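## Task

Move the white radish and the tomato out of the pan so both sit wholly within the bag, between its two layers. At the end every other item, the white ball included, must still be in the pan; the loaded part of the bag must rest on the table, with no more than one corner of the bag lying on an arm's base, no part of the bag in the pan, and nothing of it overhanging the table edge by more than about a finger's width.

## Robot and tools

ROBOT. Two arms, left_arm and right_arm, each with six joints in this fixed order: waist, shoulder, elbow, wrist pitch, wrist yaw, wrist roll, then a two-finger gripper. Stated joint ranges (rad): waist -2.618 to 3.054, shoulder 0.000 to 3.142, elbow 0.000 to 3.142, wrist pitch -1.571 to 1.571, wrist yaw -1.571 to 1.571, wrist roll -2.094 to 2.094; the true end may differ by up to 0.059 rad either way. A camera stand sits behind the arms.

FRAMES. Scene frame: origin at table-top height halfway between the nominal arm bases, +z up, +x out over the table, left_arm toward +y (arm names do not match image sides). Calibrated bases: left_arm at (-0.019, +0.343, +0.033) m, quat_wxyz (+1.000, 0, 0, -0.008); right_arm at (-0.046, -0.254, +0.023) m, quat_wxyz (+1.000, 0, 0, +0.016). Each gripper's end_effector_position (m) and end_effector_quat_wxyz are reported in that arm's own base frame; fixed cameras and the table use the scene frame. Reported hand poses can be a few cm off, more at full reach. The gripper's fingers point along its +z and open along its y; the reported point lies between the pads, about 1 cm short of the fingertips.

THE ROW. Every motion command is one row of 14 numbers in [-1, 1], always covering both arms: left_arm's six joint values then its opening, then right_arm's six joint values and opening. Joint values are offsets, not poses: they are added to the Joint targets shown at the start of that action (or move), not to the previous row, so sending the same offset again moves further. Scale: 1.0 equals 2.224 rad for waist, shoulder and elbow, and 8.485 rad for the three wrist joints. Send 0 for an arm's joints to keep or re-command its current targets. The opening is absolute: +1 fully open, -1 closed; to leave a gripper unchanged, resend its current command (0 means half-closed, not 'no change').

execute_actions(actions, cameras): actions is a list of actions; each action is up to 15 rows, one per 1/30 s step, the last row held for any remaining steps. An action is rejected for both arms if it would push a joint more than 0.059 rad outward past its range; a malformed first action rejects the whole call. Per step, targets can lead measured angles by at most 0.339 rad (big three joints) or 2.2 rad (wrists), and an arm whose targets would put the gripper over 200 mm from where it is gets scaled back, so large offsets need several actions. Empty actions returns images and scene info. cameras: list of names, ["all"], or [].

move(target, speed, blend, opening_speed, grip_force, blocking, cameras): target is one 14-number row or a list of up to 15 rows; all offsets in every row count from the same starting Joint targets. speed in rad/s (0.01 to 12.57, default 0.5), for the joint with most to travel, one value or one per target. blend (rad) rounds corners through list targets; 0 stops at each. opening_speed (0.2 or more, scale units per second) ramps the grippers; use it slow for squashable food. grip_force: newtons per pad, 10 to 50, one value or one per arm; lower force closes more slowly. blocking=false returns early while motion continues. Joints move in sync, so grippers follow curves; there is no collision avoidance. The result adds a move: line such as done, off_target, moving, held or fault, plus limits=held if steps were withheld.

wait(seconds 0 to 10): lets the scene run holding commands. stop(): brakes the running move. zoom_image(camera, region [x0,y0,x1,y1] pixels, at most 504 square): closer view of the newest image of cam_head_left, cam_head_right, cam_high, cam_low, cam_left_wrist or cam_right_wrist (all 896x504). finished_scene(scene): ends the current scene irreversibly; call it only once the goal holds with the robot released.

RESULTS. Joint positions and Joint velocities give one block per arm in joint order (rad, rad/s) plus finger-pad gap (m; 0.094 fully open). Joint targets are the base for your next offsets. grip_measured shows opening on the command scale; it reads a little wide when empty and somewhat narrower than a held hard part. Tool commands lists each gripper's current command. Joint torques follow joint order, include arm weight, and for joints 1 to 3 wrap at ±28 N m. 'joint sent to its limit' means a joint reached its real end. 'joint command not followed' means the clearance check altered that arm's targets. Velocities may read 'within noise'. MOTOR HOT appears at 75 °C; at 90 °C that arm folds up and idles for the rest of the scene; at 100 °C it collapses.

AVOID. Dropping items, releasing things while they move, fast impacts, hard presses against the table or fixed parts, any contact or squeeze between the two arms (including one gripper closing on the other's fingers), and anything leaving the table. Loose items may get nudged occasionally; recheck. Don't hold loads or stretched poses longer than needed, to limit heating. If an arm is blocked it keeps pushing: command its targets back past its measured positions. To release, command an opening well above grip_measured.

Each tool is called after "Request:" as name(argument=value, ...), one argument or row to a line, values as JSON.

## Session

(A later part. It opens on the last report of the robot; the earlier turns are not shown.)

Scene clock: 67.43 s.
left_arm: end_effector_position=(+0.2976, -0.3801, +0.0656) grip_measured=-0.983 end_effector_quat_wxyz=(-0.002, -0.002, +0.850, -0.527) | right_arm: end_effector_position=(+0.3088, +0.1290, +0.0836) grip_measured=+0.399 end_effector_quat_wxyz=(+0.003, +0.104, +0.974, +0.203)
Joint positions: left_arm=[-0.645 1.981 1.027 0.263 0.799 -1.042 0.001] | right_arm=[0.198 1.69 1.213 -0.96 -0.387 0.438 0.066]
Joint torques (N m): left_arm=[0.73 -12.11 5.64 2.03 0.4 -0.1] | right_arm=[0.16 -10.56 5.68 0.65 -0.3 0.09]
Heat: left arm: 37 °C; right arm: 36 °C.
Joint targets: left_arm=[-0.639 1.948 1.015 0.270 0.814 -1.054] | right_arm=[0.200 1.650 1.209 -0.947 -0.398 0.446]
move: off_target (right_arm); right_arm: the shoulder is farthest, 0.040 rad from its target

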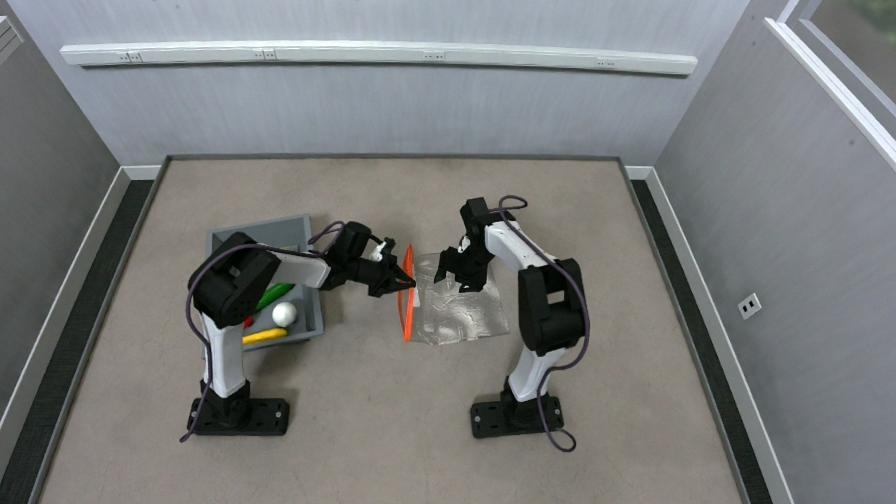

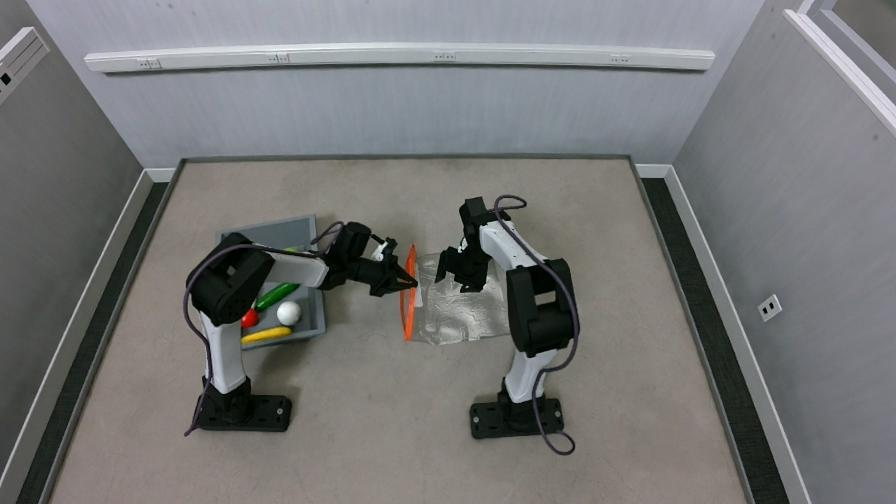

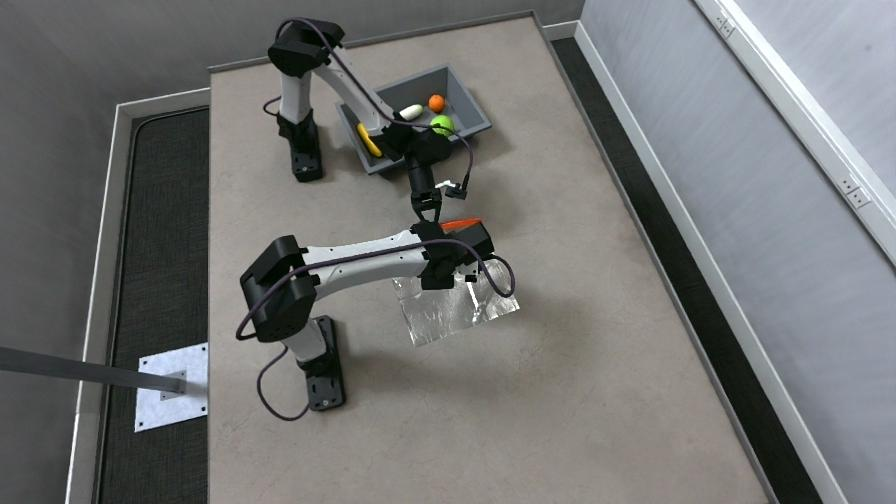

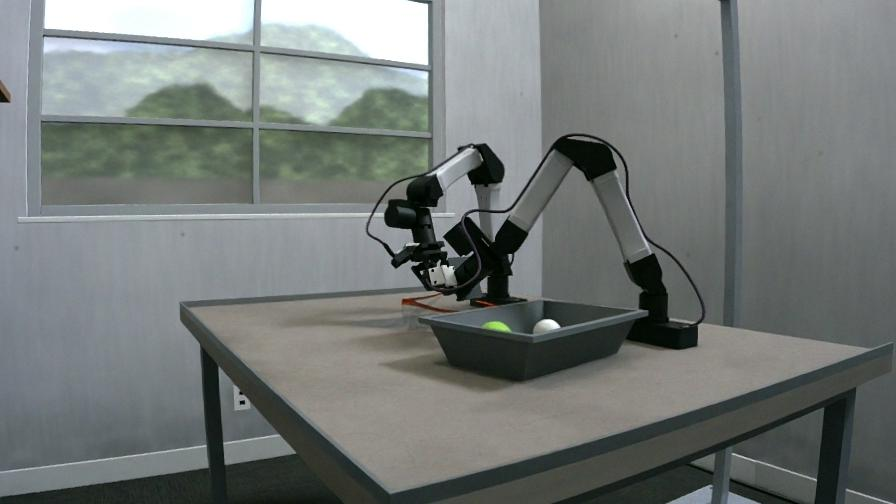

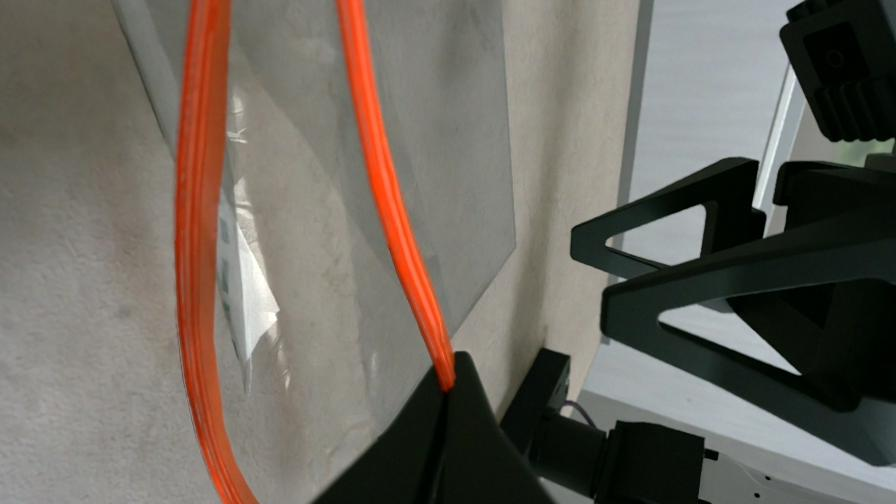

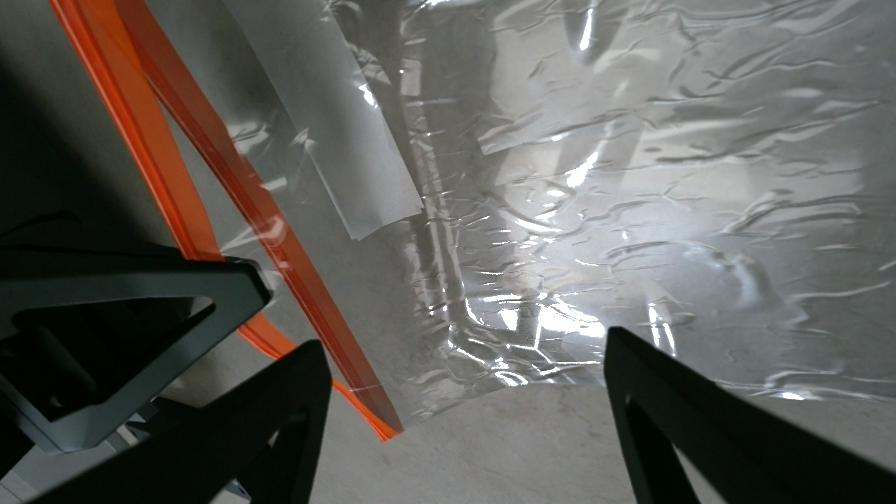

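Request:
move(
  target=[0,0,0,0,0,0,-1,0.073,-0.0101,0.0071,-0.0068,-0.001,-0.0058,0.4],
  speed=0.3,
  cameras=["cam_right_wrist","cam_left_wrist","cam_head_left","cam_low"],
)

Request:
zoom_image(
  camera="cam_head_left",
  region=[350, 220, 530, 360],
)

Scene clock: 69.53 s.
left_arm: end_effector_position=(+0.2976, -0.3801, +0.0656) grip_measured=-0.983 end_effector_quat_wxyz=(-0.002, -0.002, +0.850, -0.527) | right_arm: end_effector_position=(+0.2755, +0.1749, +0.0902) grip_measured=+0.399 end_effector_quat_wxyz=(-0.020, +0.011, +0.979, +0.204)
Joint positions: left_arm=[-0.645 1.981 1.027 0.263 0.799 -1.042 0.001] | right_arm=[0.358 1.666 1.213 -1 -0.396 0.405 0.066]
Joint torques (N m): left_arm=[0.73 -12.16 5.63 2.02 0.4 -0.1] | right_arm=[0.42 -10.26 7.19 0.47 -0.3 -0.03]
Heat: left arm: 38 °C; right arm: 36 °C.
Joint targets: left_arm=[-0.639 1.948 1.015 0.270 0.814 -1.054] | right_arm=[0.362 1.628 1.224 -1.005 -0.406 0.397]
move: off_target (right_arm); right_arm: the shoulder is farthest, 0.039 rad from its target
Images, in order (width x height): cam_head_left 896x504, cam_low 896x504, cam_left_wrist 896x504, cam_right_wrist 896x504.

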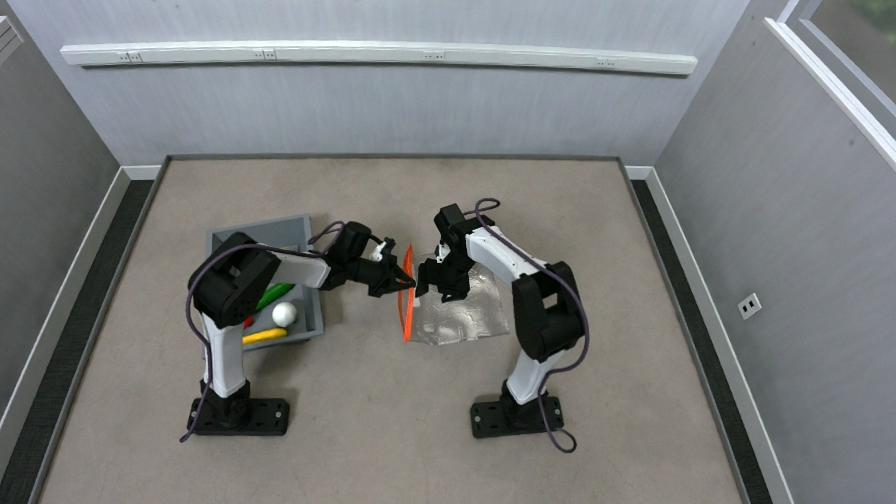

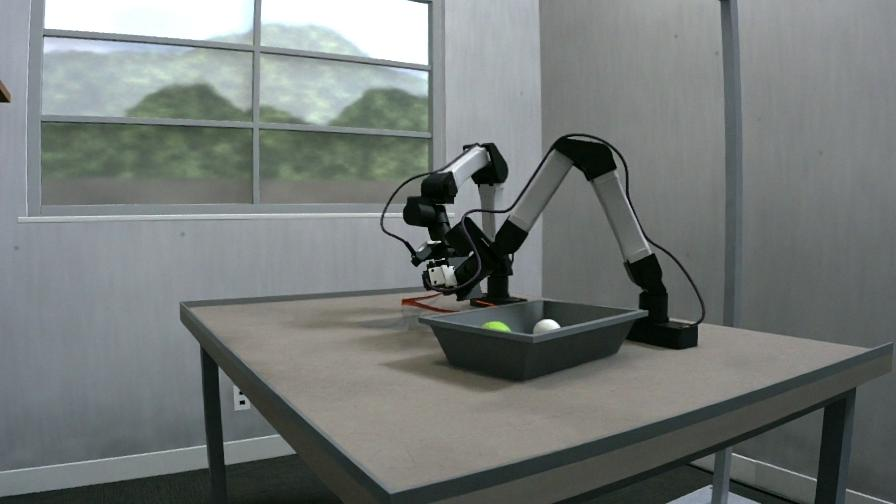

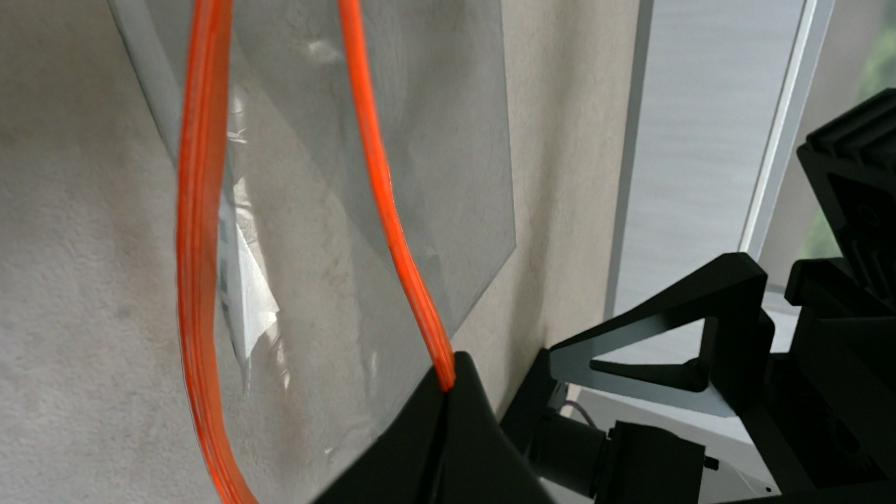

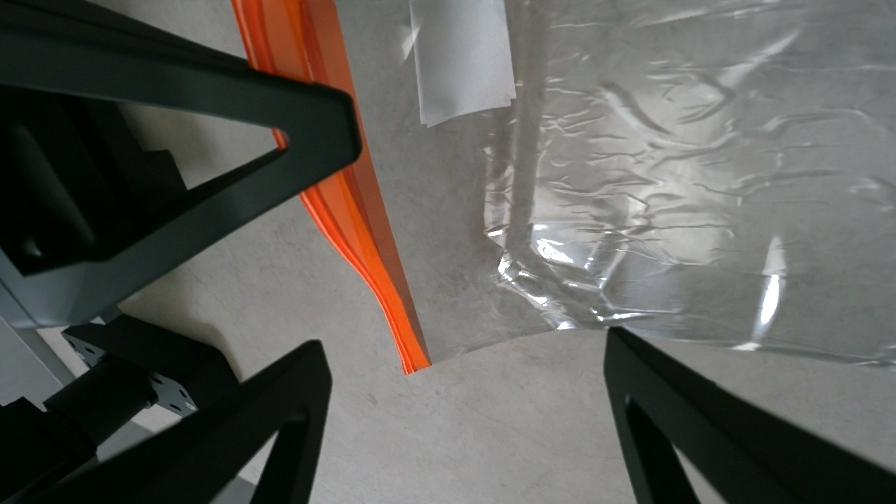

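Scaled by 2.800 from the camera's 896x504 image, which has a finer 1280x720 frame.

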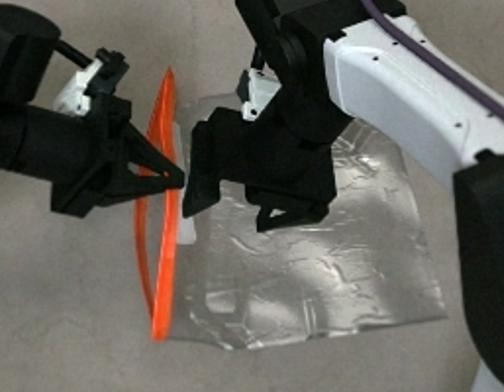

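Request:
move(
  target=[0,0,0,0,0,0,-1,0.031,0.008,0.026,-0.0011,0.0014,0.0085,0.5],
  speed=0.25,
  cameras=["cam_right_wrist","cam_head_left"],
)

Scene clock: 71.63 s.
left_arm: end_effector_position=(+0.2976, -0.3801, +0.0656) grip_measured=-0.983 end_effector_quat_wxyz=(-0.002, -0.002, +0.850, -0.527) | right_arm: end_effector_position=(+0.2716, +0.1973, +0.1017) grip_measured=+0.499 end_effector_quat_wxyz=(-0.018, +0.002, +0.978, +0.209)
Joint positions: left_arm=[-0.645 1.981 1.027 0.263 0.799 -1.042 0.001] | right_arm=[0.427 1.666 1.256 -1.01 -0.396 0.461 0.07]
Joint torques (N m): left_arm=[0.73 -12.16 5.65 2.02 0.4 -0.1] | right_arm=[0.46 -8.77 8.76 0.55 -0.18 0.06]
Heat: left arm: 38 °C; right arm: 37 °C.
Joint targets: left_arm=[-0.639 1.948 1.015 0.270 0.814 -1.054] | right_arm=[0.431 1.645 1.282 -1.014 -0.394 0.469]
move: done
Images, in order (width x height): cam_head_left 896x504, cam_right_wrist 896x504.

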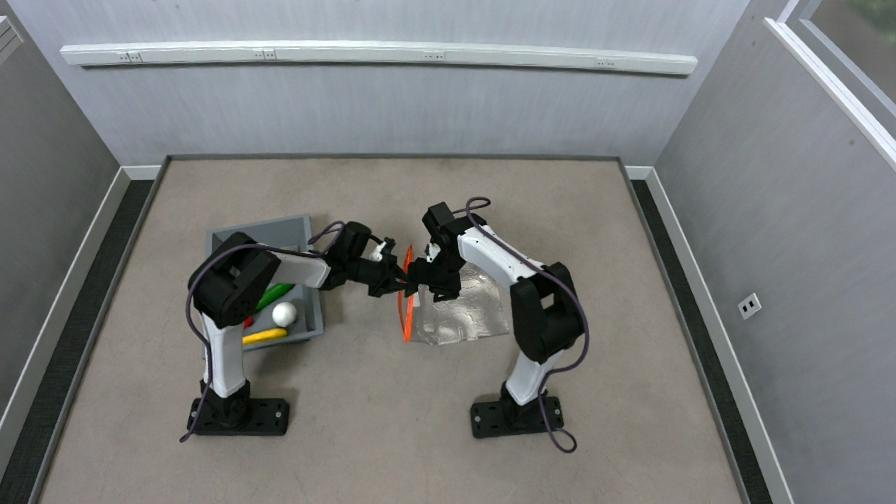

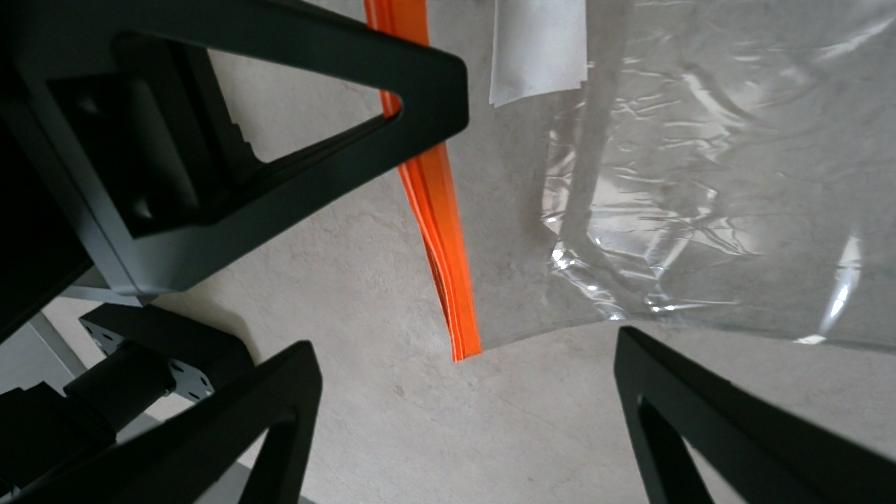

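Request:
move(
  target=[0,0,0,0,0,0,-1,0.0331,0.0366,-0.058,0.0281,0.0018,0.0093,0.5],
  speed=0.15,
  cameras=["cam_right_wrist","cam_head_left","cam_left_wrist"],
)

Request:
zoom_image(
  camera="cam_head_left",
  region=[370, 240, 470, 350],
)

Scene clock: 74.23 s.
left_arm: end_effector_position=(+0.2976, -0.3801, +0.0656) grip_measured=-0.983 end_effector_quat_wxyz=(-0.002, -0.002, +0.850, -0.527) | right_arm: end_effector_position=(+0.2753, +0.2249, +0.0670) grip_measured=+0.499 end_effector_quat_wxyz=(+0.000, -0.001, +0.975, +0.221)
Joint positions: left_arm=[-0.645 1.981 1.027 0.263 0.799 -1.042 0.001] | right_arm=[0.499 1.714 1.157 -0.791 -0.388 0.541 0.07]
Joint torques (N m): left_arm=[0.75 -12.16 5.65 2.01 0.41 -0.1] | right_arm=[0.62 -6.2 5.79 0.82 -0.11 0.06]
Heat: left arm: 39 °C; right arm: 36 °C.
Joint targets: left_arm=[-0.639 1.948 1.015 0.270 0.814 -1.054] | right_arm=[0.505 1.727 1.153 -0.775 -0.379 0.548]
move: done
Images, in order (width x height): cam_head_left 896x504, cam_left_wrist 896x504, cam_right_wrist 896x504.

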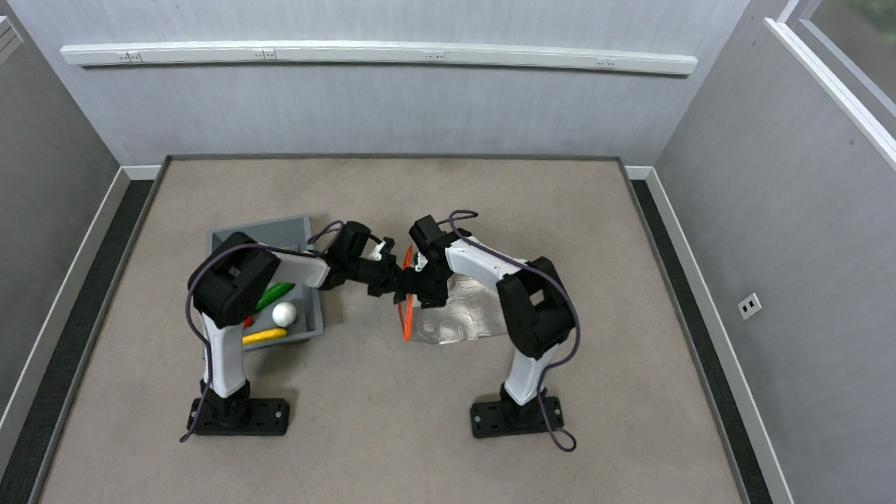

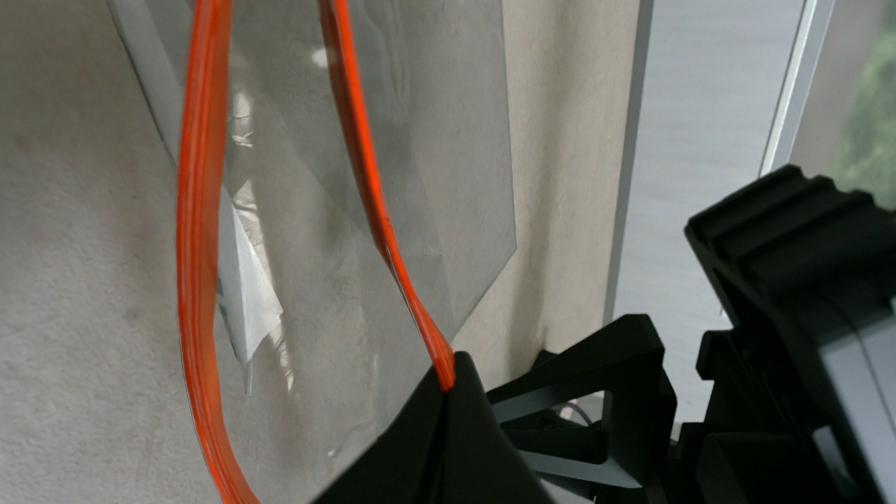

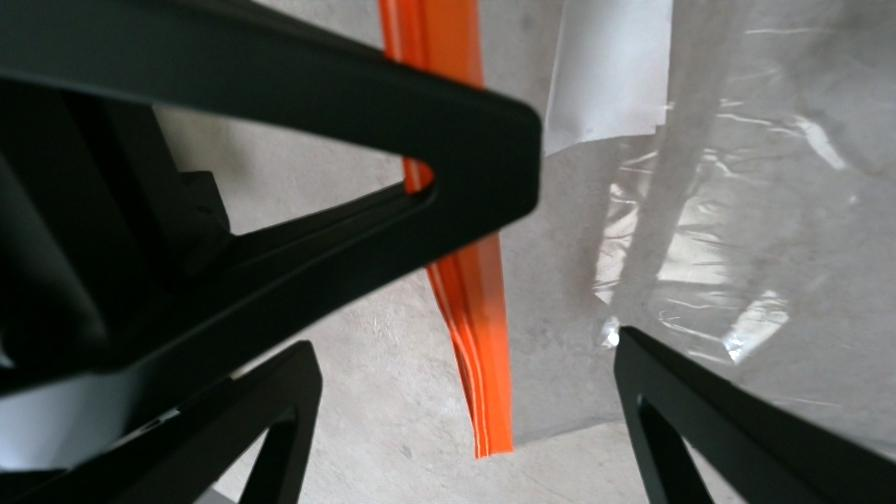

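Scaled by 4.582 from the camera's 896x504 image, which has a finer 1280x720 frame.

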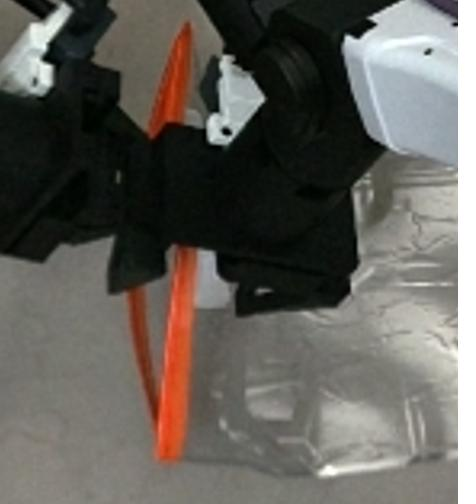

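Request:
move(
  target=[0,0,0,0,0,0,-1,0.0128,0.0215,-0.0172,0.0114,0.0008,0.0036,0.5],
  speed=0.15,
  cameras=["cam_right_wrist"],
)

Request:
move(
  target=[0,0,0,0,0,0,-1,0,0,0,0,0,0,-1],
  opening_speed=0.7,
  cameras=["cam_right_wrist","cam_left_wrist"],
)

Scene clock: 75.80 s.
left_arm: end_effector_position=(+0.3021, -0.3766, +0.0656) grip_measured=-0.983 end_effector_quat_wxyz=(+0.001, -0.007, +0.850, -0.527) | right_arm: end_effector_position=(+0.2702, +0.2322, +0.0449) grip_measured=+0.499 end_effector_quat_wxyz=(-0.011, -0.001, +0.976, +0.216)
Joint positions: left_arm=[-0.633 1.981 1.027 0.263 0.799 -1.042 0.001] | right_arm=[0.525 1.756 1.117 -0.721 -0.386 0.565 0.07]
Joint torques (N m): left_arm=[-0.2 -12.15 5.63 2.01 0.4 -0.08] | right_arm=[0.81 -5.93 5.74 1.08 -0.05 0.17]
Heat: left arm: 39 °C; right arm: 36 °C.
Joint targets: left_arm=[-0.639 1.948 1.015 0.270 0.814 -1.054] | right_arm=[0.533 1.775 1.115 -0.679 -0.372 0.578]
move: off_target (right_arm); right_arm: the wrist pitch is farthest, 0.043 rad from its target
Images, in order (width x height): cam_right_wrist 896x504.

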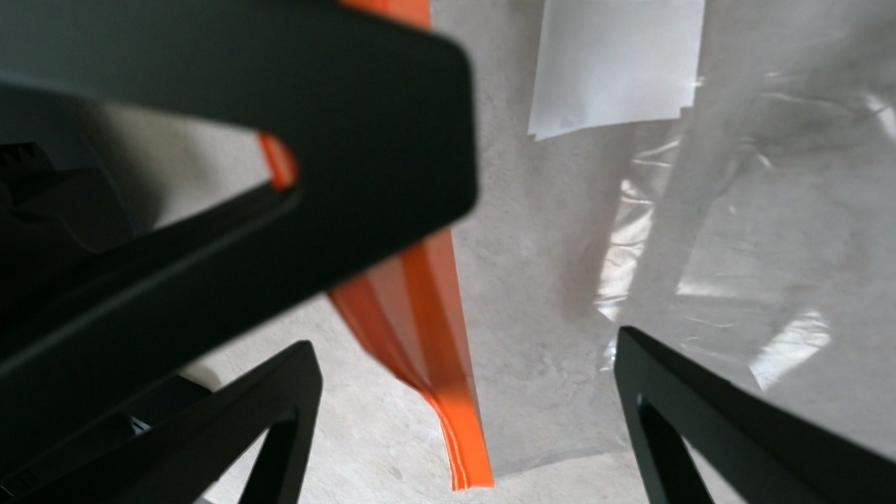

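Scene clock: 78.17 s.
left_arm: end_effector_position=(+0.3021, -0.3766, +0.0657) grip_measured=-0.983 end_effector_quat_wxyz=(+0.001, -0.007, +0.850, -0.527) | right_arm: end_effector_position=(+0.2763, +0.2356, +0.0461) grip_measured=-0.988 end_effector_quat_wxyz=(+0.003, -0.001, +0.975, +0.221)
Joint positions: left_arm=[-0.633 1.981 1.027 0.264 0.799 -1.042 0.001] | right_arm=[0.527 1.756 1.117 -0.691 -0.38 0.571 0.001]
Joint torques (N m): left_arm=[-0.17 -12.16 5.63 2.02 0.4 -0.09] | right_arm=[0.61 -5.98 5.78 0.82 -0.11 0.1]
Heat: left arm: 39 °C; right arm: 36 °C.
Joint targets: left_arm=[-0.639 1.948 1.015 0.270 0.814 -1.054] | right_arm=[0.533 1.775 1.115 -0.678 -0.372 0.578]
move: done
Images, in order (width x height): cam_left_wrist 896x504, cam_right_wrist 896x504.

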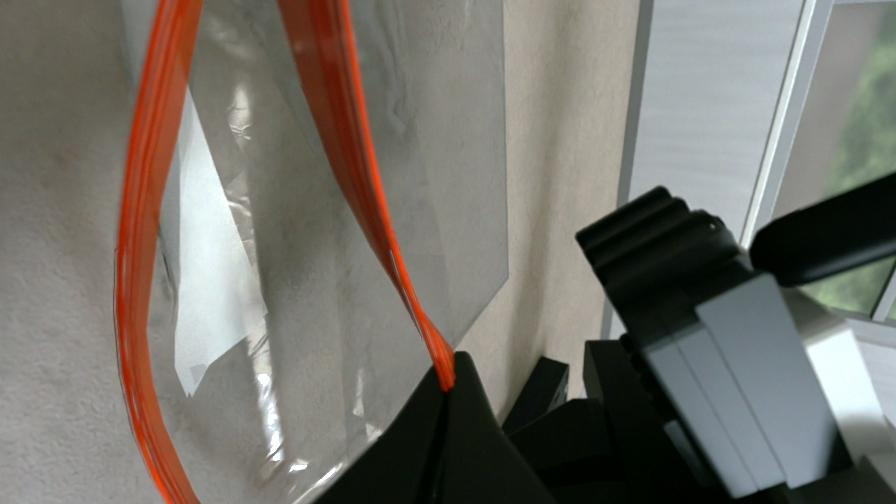

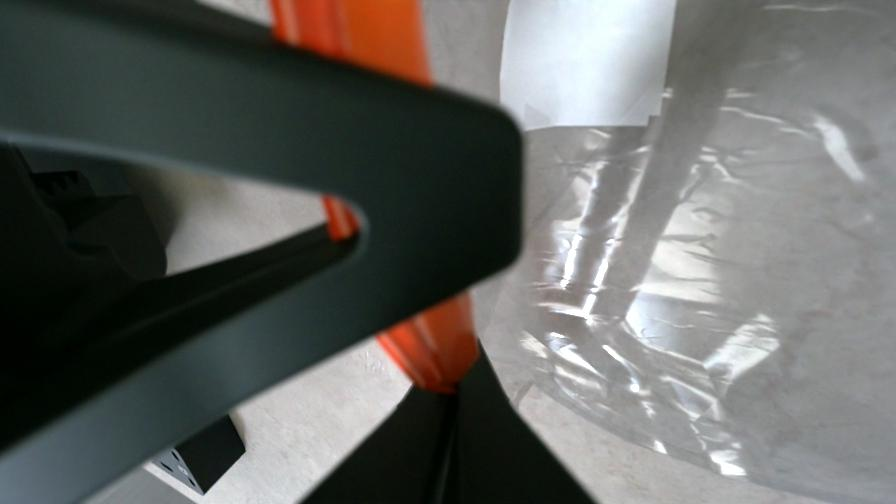

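Request:
move(
  target=[
    [0,0,0,0,0,0,-0.5,0,0,0,0,0,0,-1],
    [0.0782,-0.0885,-0.0274,-0.0328,0.0153,0.0215,-0.5,0,0,0,0,0,0,-1],
  ],
  speed=0.3,
  opening_speed=0.8,
  cameras=["cam_right_wrist","cam_left_wrist","cam_head_left","cam_low"],
)

Request:
zoom_image(
  camera="cam_low",
  region=[340, 220, 520, 350],
)

Request:
zoom_image(
  camera="cam_head_left",
  region=[350, 220, 530, 360],
)

Scene clock: 81.17 s.
left_arm: end_effector_position=(+0.3032, -0.3097, +0.1088) grip_measured=-0.502 end_effector_quat_wxyz=(+0.002, -0.006, +0.845, -0.534) | right_arm: end_effector_position=(+0.2763, +0.2356, +0.0461) grip_measured=-0.988 end_effector_quat_wxyz=(+0.003, -0.001, +0.975, +0.221)
Joint positions: left_arm=[-0.469 1.775 0.967 0.008 0.929 -0.884 0.023] | right_arm=[0.527 1.756 1.117 -0.691 -0.38 0.571 0.001]
Joint torques (N m): left_arm=[0.51 -9.95 5.86 1.59 0.46 0.11] | right_arm=[0.59 -5.98 5.81 0.82 -0.11 0.1]
Heat: left arm: 39 °C; right arm: 36 °C.
Joint targets: left_arm=[-0.465 1.751 0.954 -0.008 0.944 -0.871] | right_arm=[0.533 1.775 1.115 -0.678 -0.372 0.578]
move: done
Images, in order (width x height): cam_head_left 896x504, cam_low 896x504, cam_left_wrist 896x504, cam_right_wrist 896x504.

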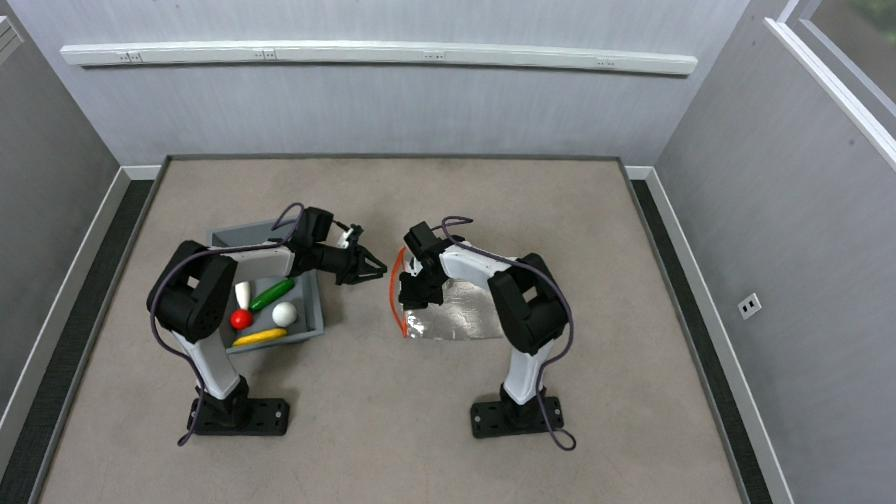

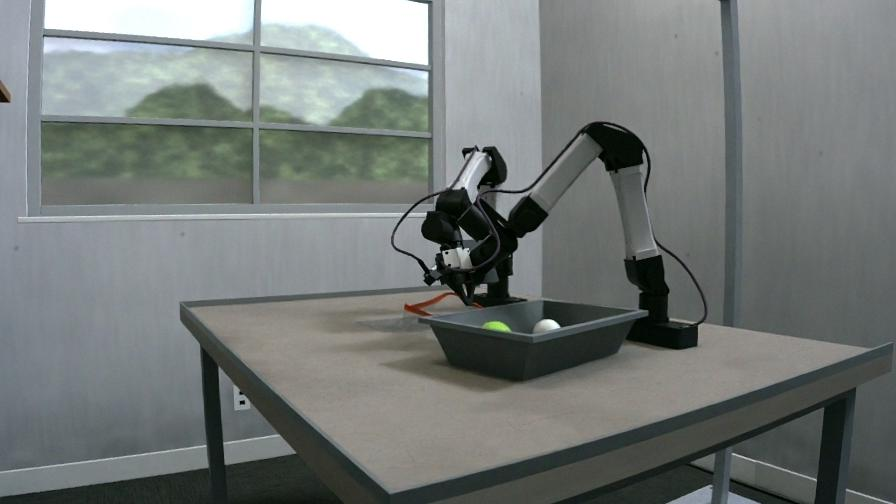

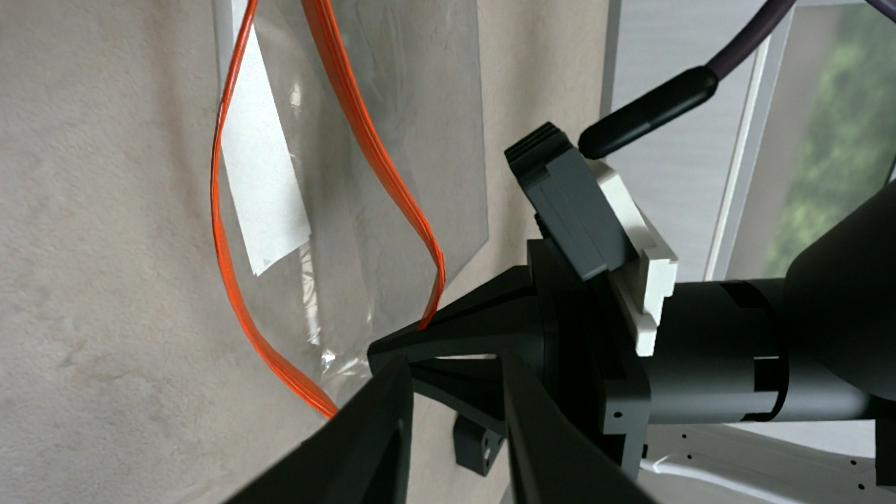

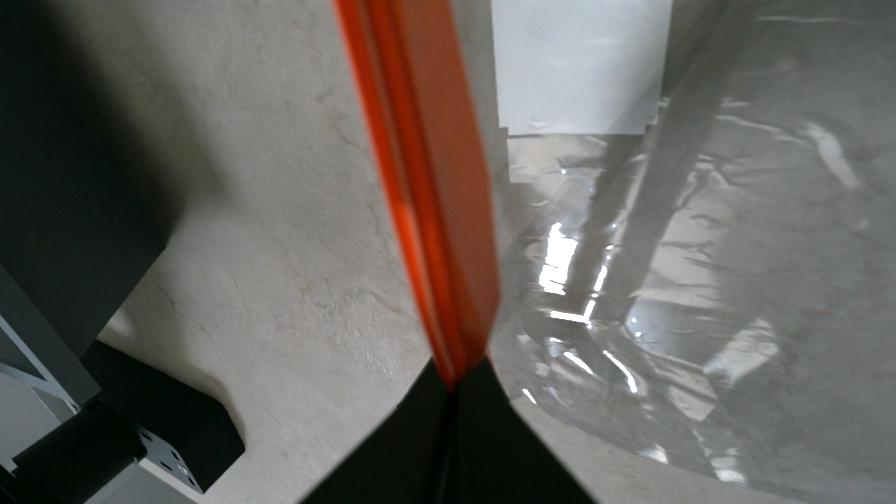

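Scaled by 2.800 from the camera's 896x504 image, which has a finer 1280x720 frame.

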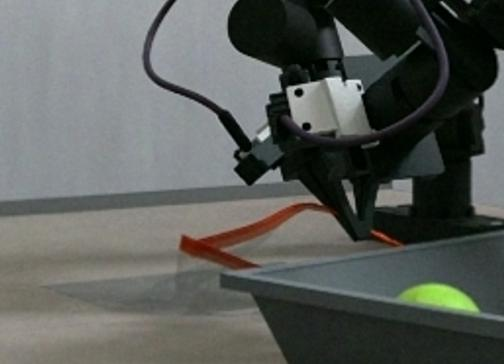

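Scaled by 2.800 from the camera's 896x504 image, which has a finer 1280x720 frame.

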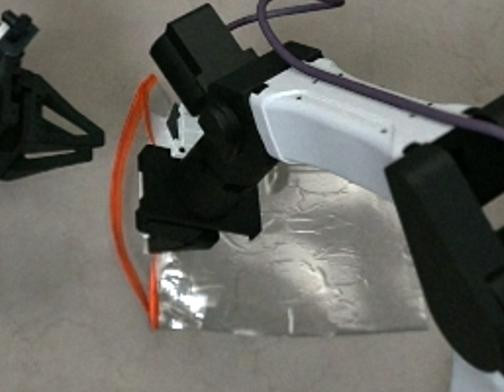

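Request:
move(
  target=[0.2887,-0.0877,0.2289,-0.1732,-0.1113,0.1215,0.6,-0.0059,-0.03,0.0526,-0.0223,-0.0004,-0.0017,-1],
  speed=0.8,
  cameras=["all"],
)

Request:
zoom_image(
  camera="cam_low",
  region=[340, 220, 520, 350],
)

Request:
zoom_image(
  camera="cam_high",
  region=[340, 150, 560, 370],
)

Scene clock: 85.27 s.
left_arm: end_effector_position=(+0.2620, +0.0432, +0.1580) grip_measured=+0.598 end_effector_quat_wxyz=(-0.010, -0.014, +1.000, -0.009) | right_arm: end_effector_position=(+0.2662, +0.2297, +0.0654) grip_measured=-0.988 end_effector_quat_wxyz=(-0.030, +0.006, +0.979, +0.202)
Joint positions: left_arm=[0.174 1.572 1.445 -1.465 0.015 0.146 0.075] | right_arm=[0.527 1.749 1.205 -0.864 -0.38 0.571 0.001]
Joint torques (N m): left_arm=[0.46 -7.3 8.69 0.21 -0.12 0.08] | right_arm=[-0.68 -11.17 8.65 0.53 -0.14 -0.06]
Heat: left arm: 39 °C; right arm: 36 °C.
Joint targets: left_arm=[0.177 1.556 1.463 -1.478 -0.001 0.159] | right_arm=[0.520 1.708 1.232 -0.868 -0.376 0.564]
move: off_target (right_arm); right_arm: the shoulder is farthest, 0.041 rad from its target

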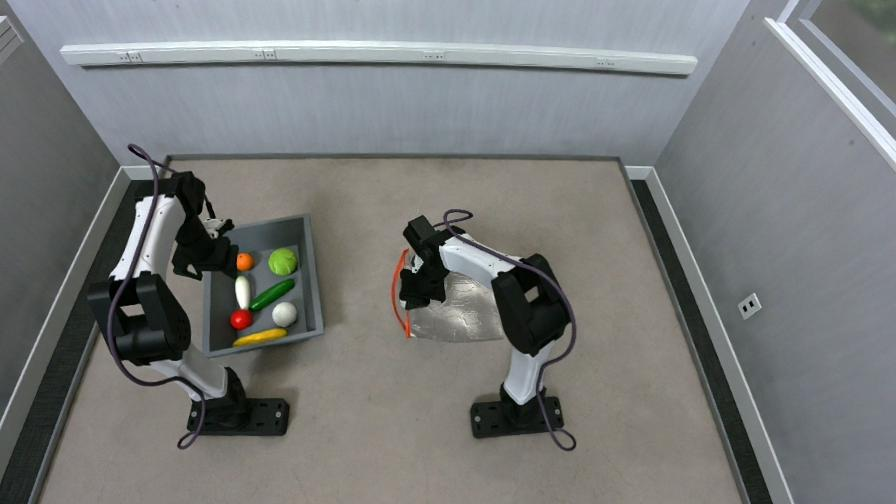

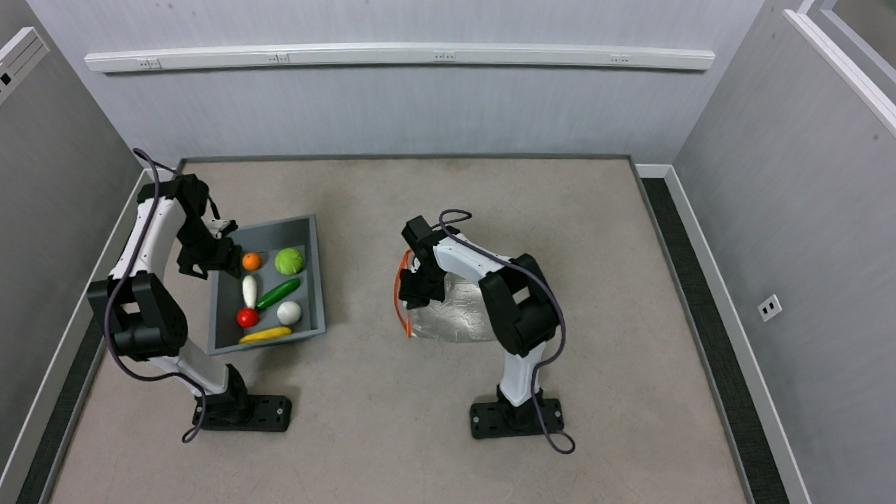

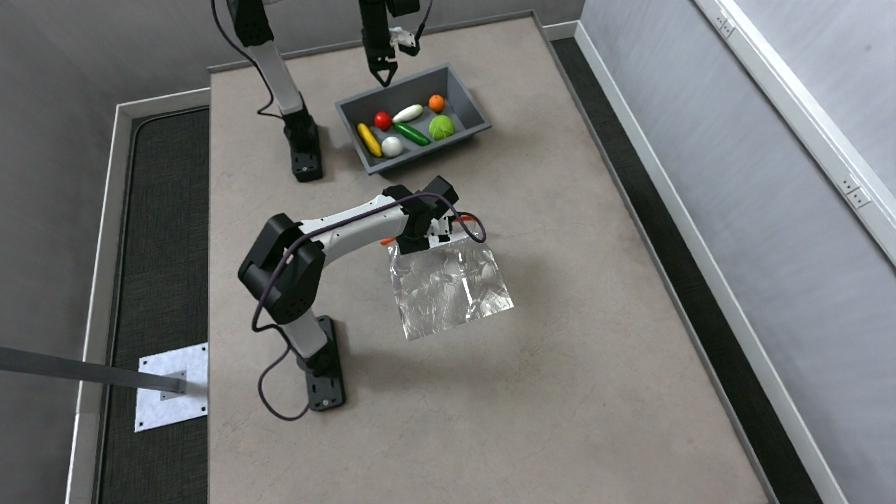

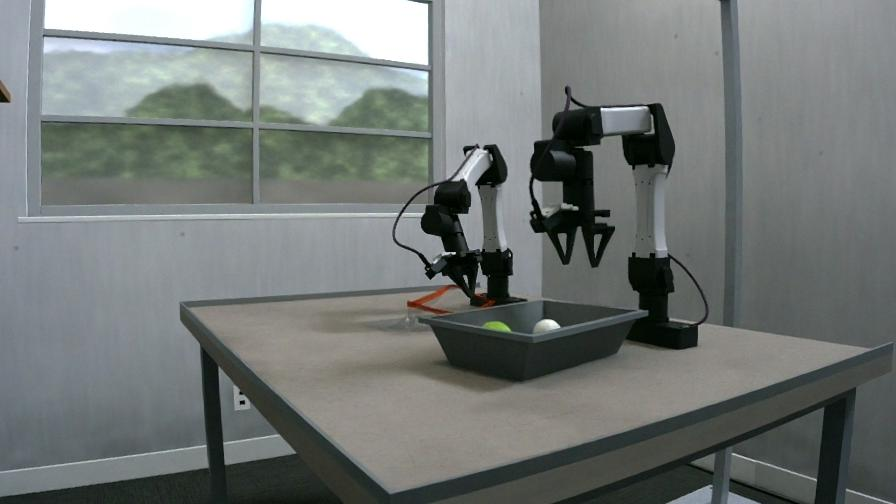

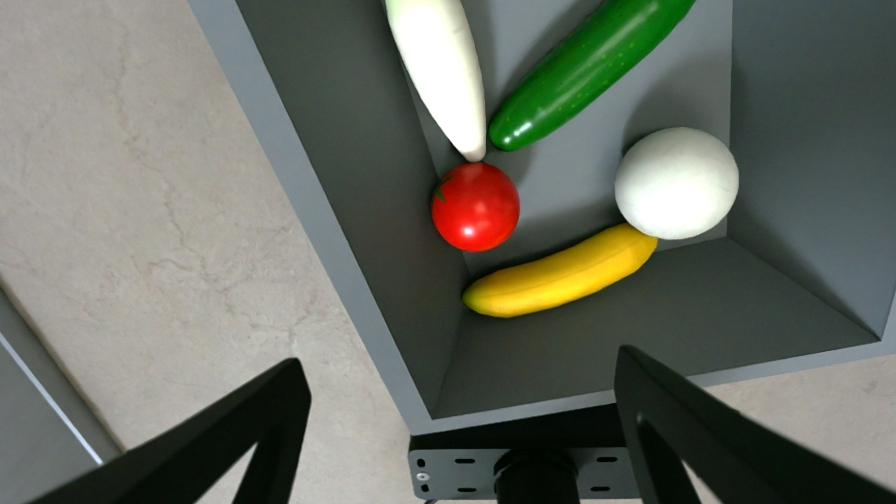

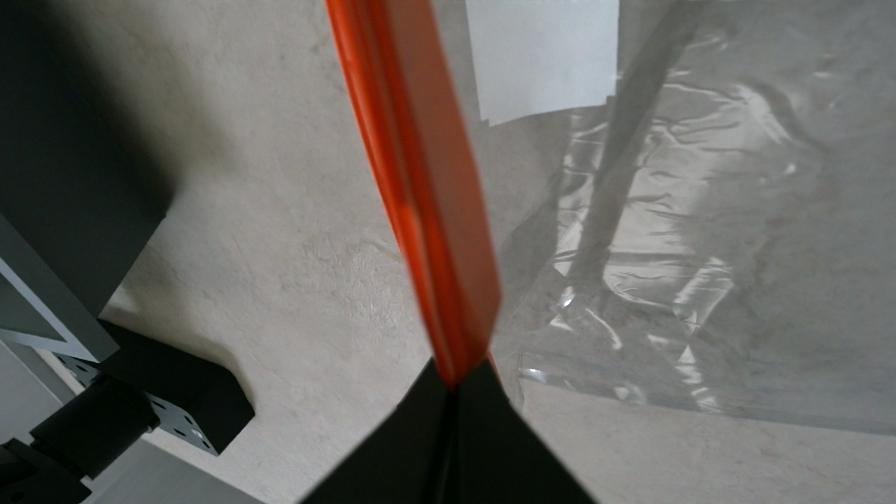

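Scaled by 2.800 from the camera's 896x504 image, which has a finer 1280x720 frame.

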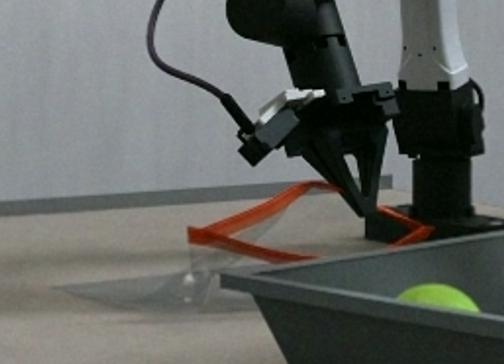

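Scaled by 2.291 from the camera's 896x504 image, which has a finer 1280x720 frame.

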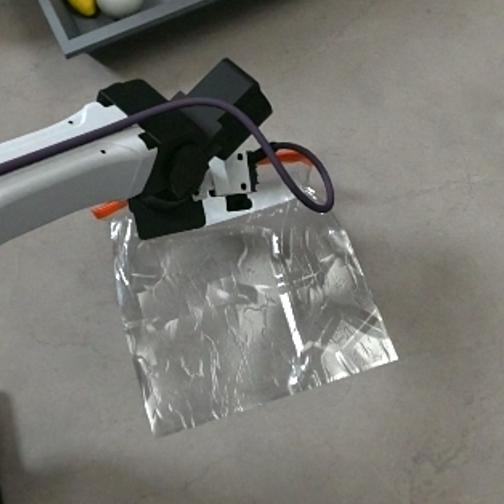

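Request:
move(
  target=[0,0.046,-0.1303,0.0462,0,0,0.1,0,0,0,0,0,0,-1],
  speed=0.6,
  cameras=["cam_left_wrist","cam_head_left"],
)

Scene clock: 87.83 s.
left_arm: end_effector_position=(+0.2845, +0.0473, +0.0722) grip_measured=+0.102 end_effector_quat_wxyz=(+0.005, -0.013, +1.000, -0.007) | right_arm: end_effector_position=(+0.2662, +0.2297, +0.0654) grip_measured=-0.988 end_effector_quat_wxyz=(-0.030, +0.006, +0.979, +0.202)
Joint positions: left_arm=[0.174 1.648 1.182 -1.096 0.015 0.147 0.052] | right_arm=[0.527 1.749 1.205 -0.864 -0.38 0.571 0.001]
Joint torques (N m): left_arm=[0.49 -5.93 5.98 0.54 -0.11 0.06] | right_arm=[-0.7 -11.15 8.65 0.53 -0.14 -0.06]
Heat: left arm: 38 °C; right arm: 37 °C.
Joint targets: left_arm=[0.177 1.658 1.174 -1.086 -0.001 0.159] | right_arm=[0.520 1.708 1.232 -0.868 -0.376 0.564]
move: off_target (right_arm); right_arm: the shoulder is farthest, 0.041 rad from its target
Images, in order (width x height): cam_head_left 896x504, cam_left_wrist 896x504.

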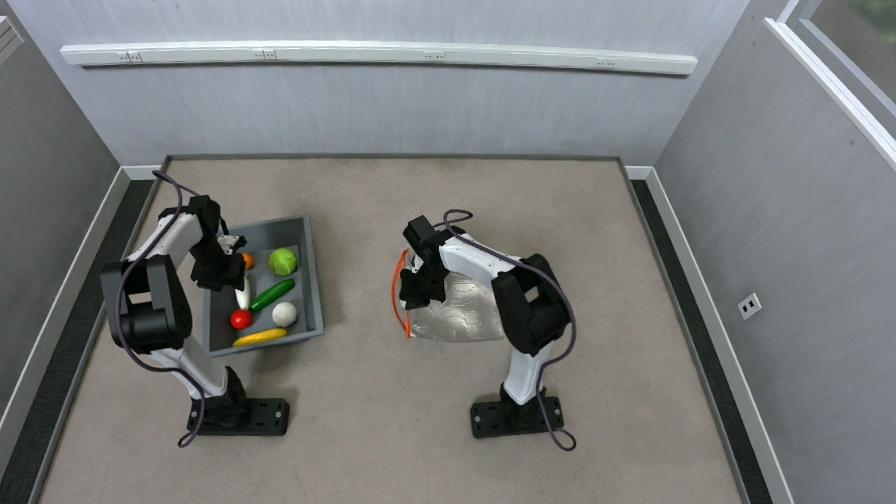

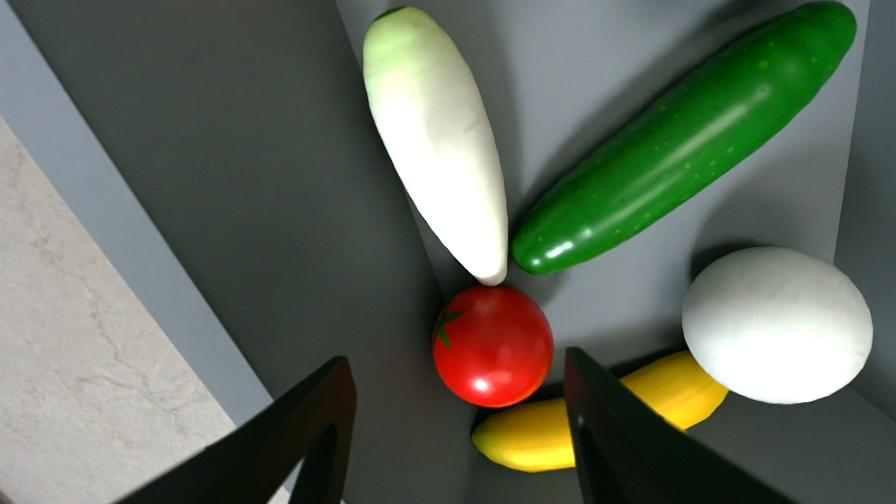

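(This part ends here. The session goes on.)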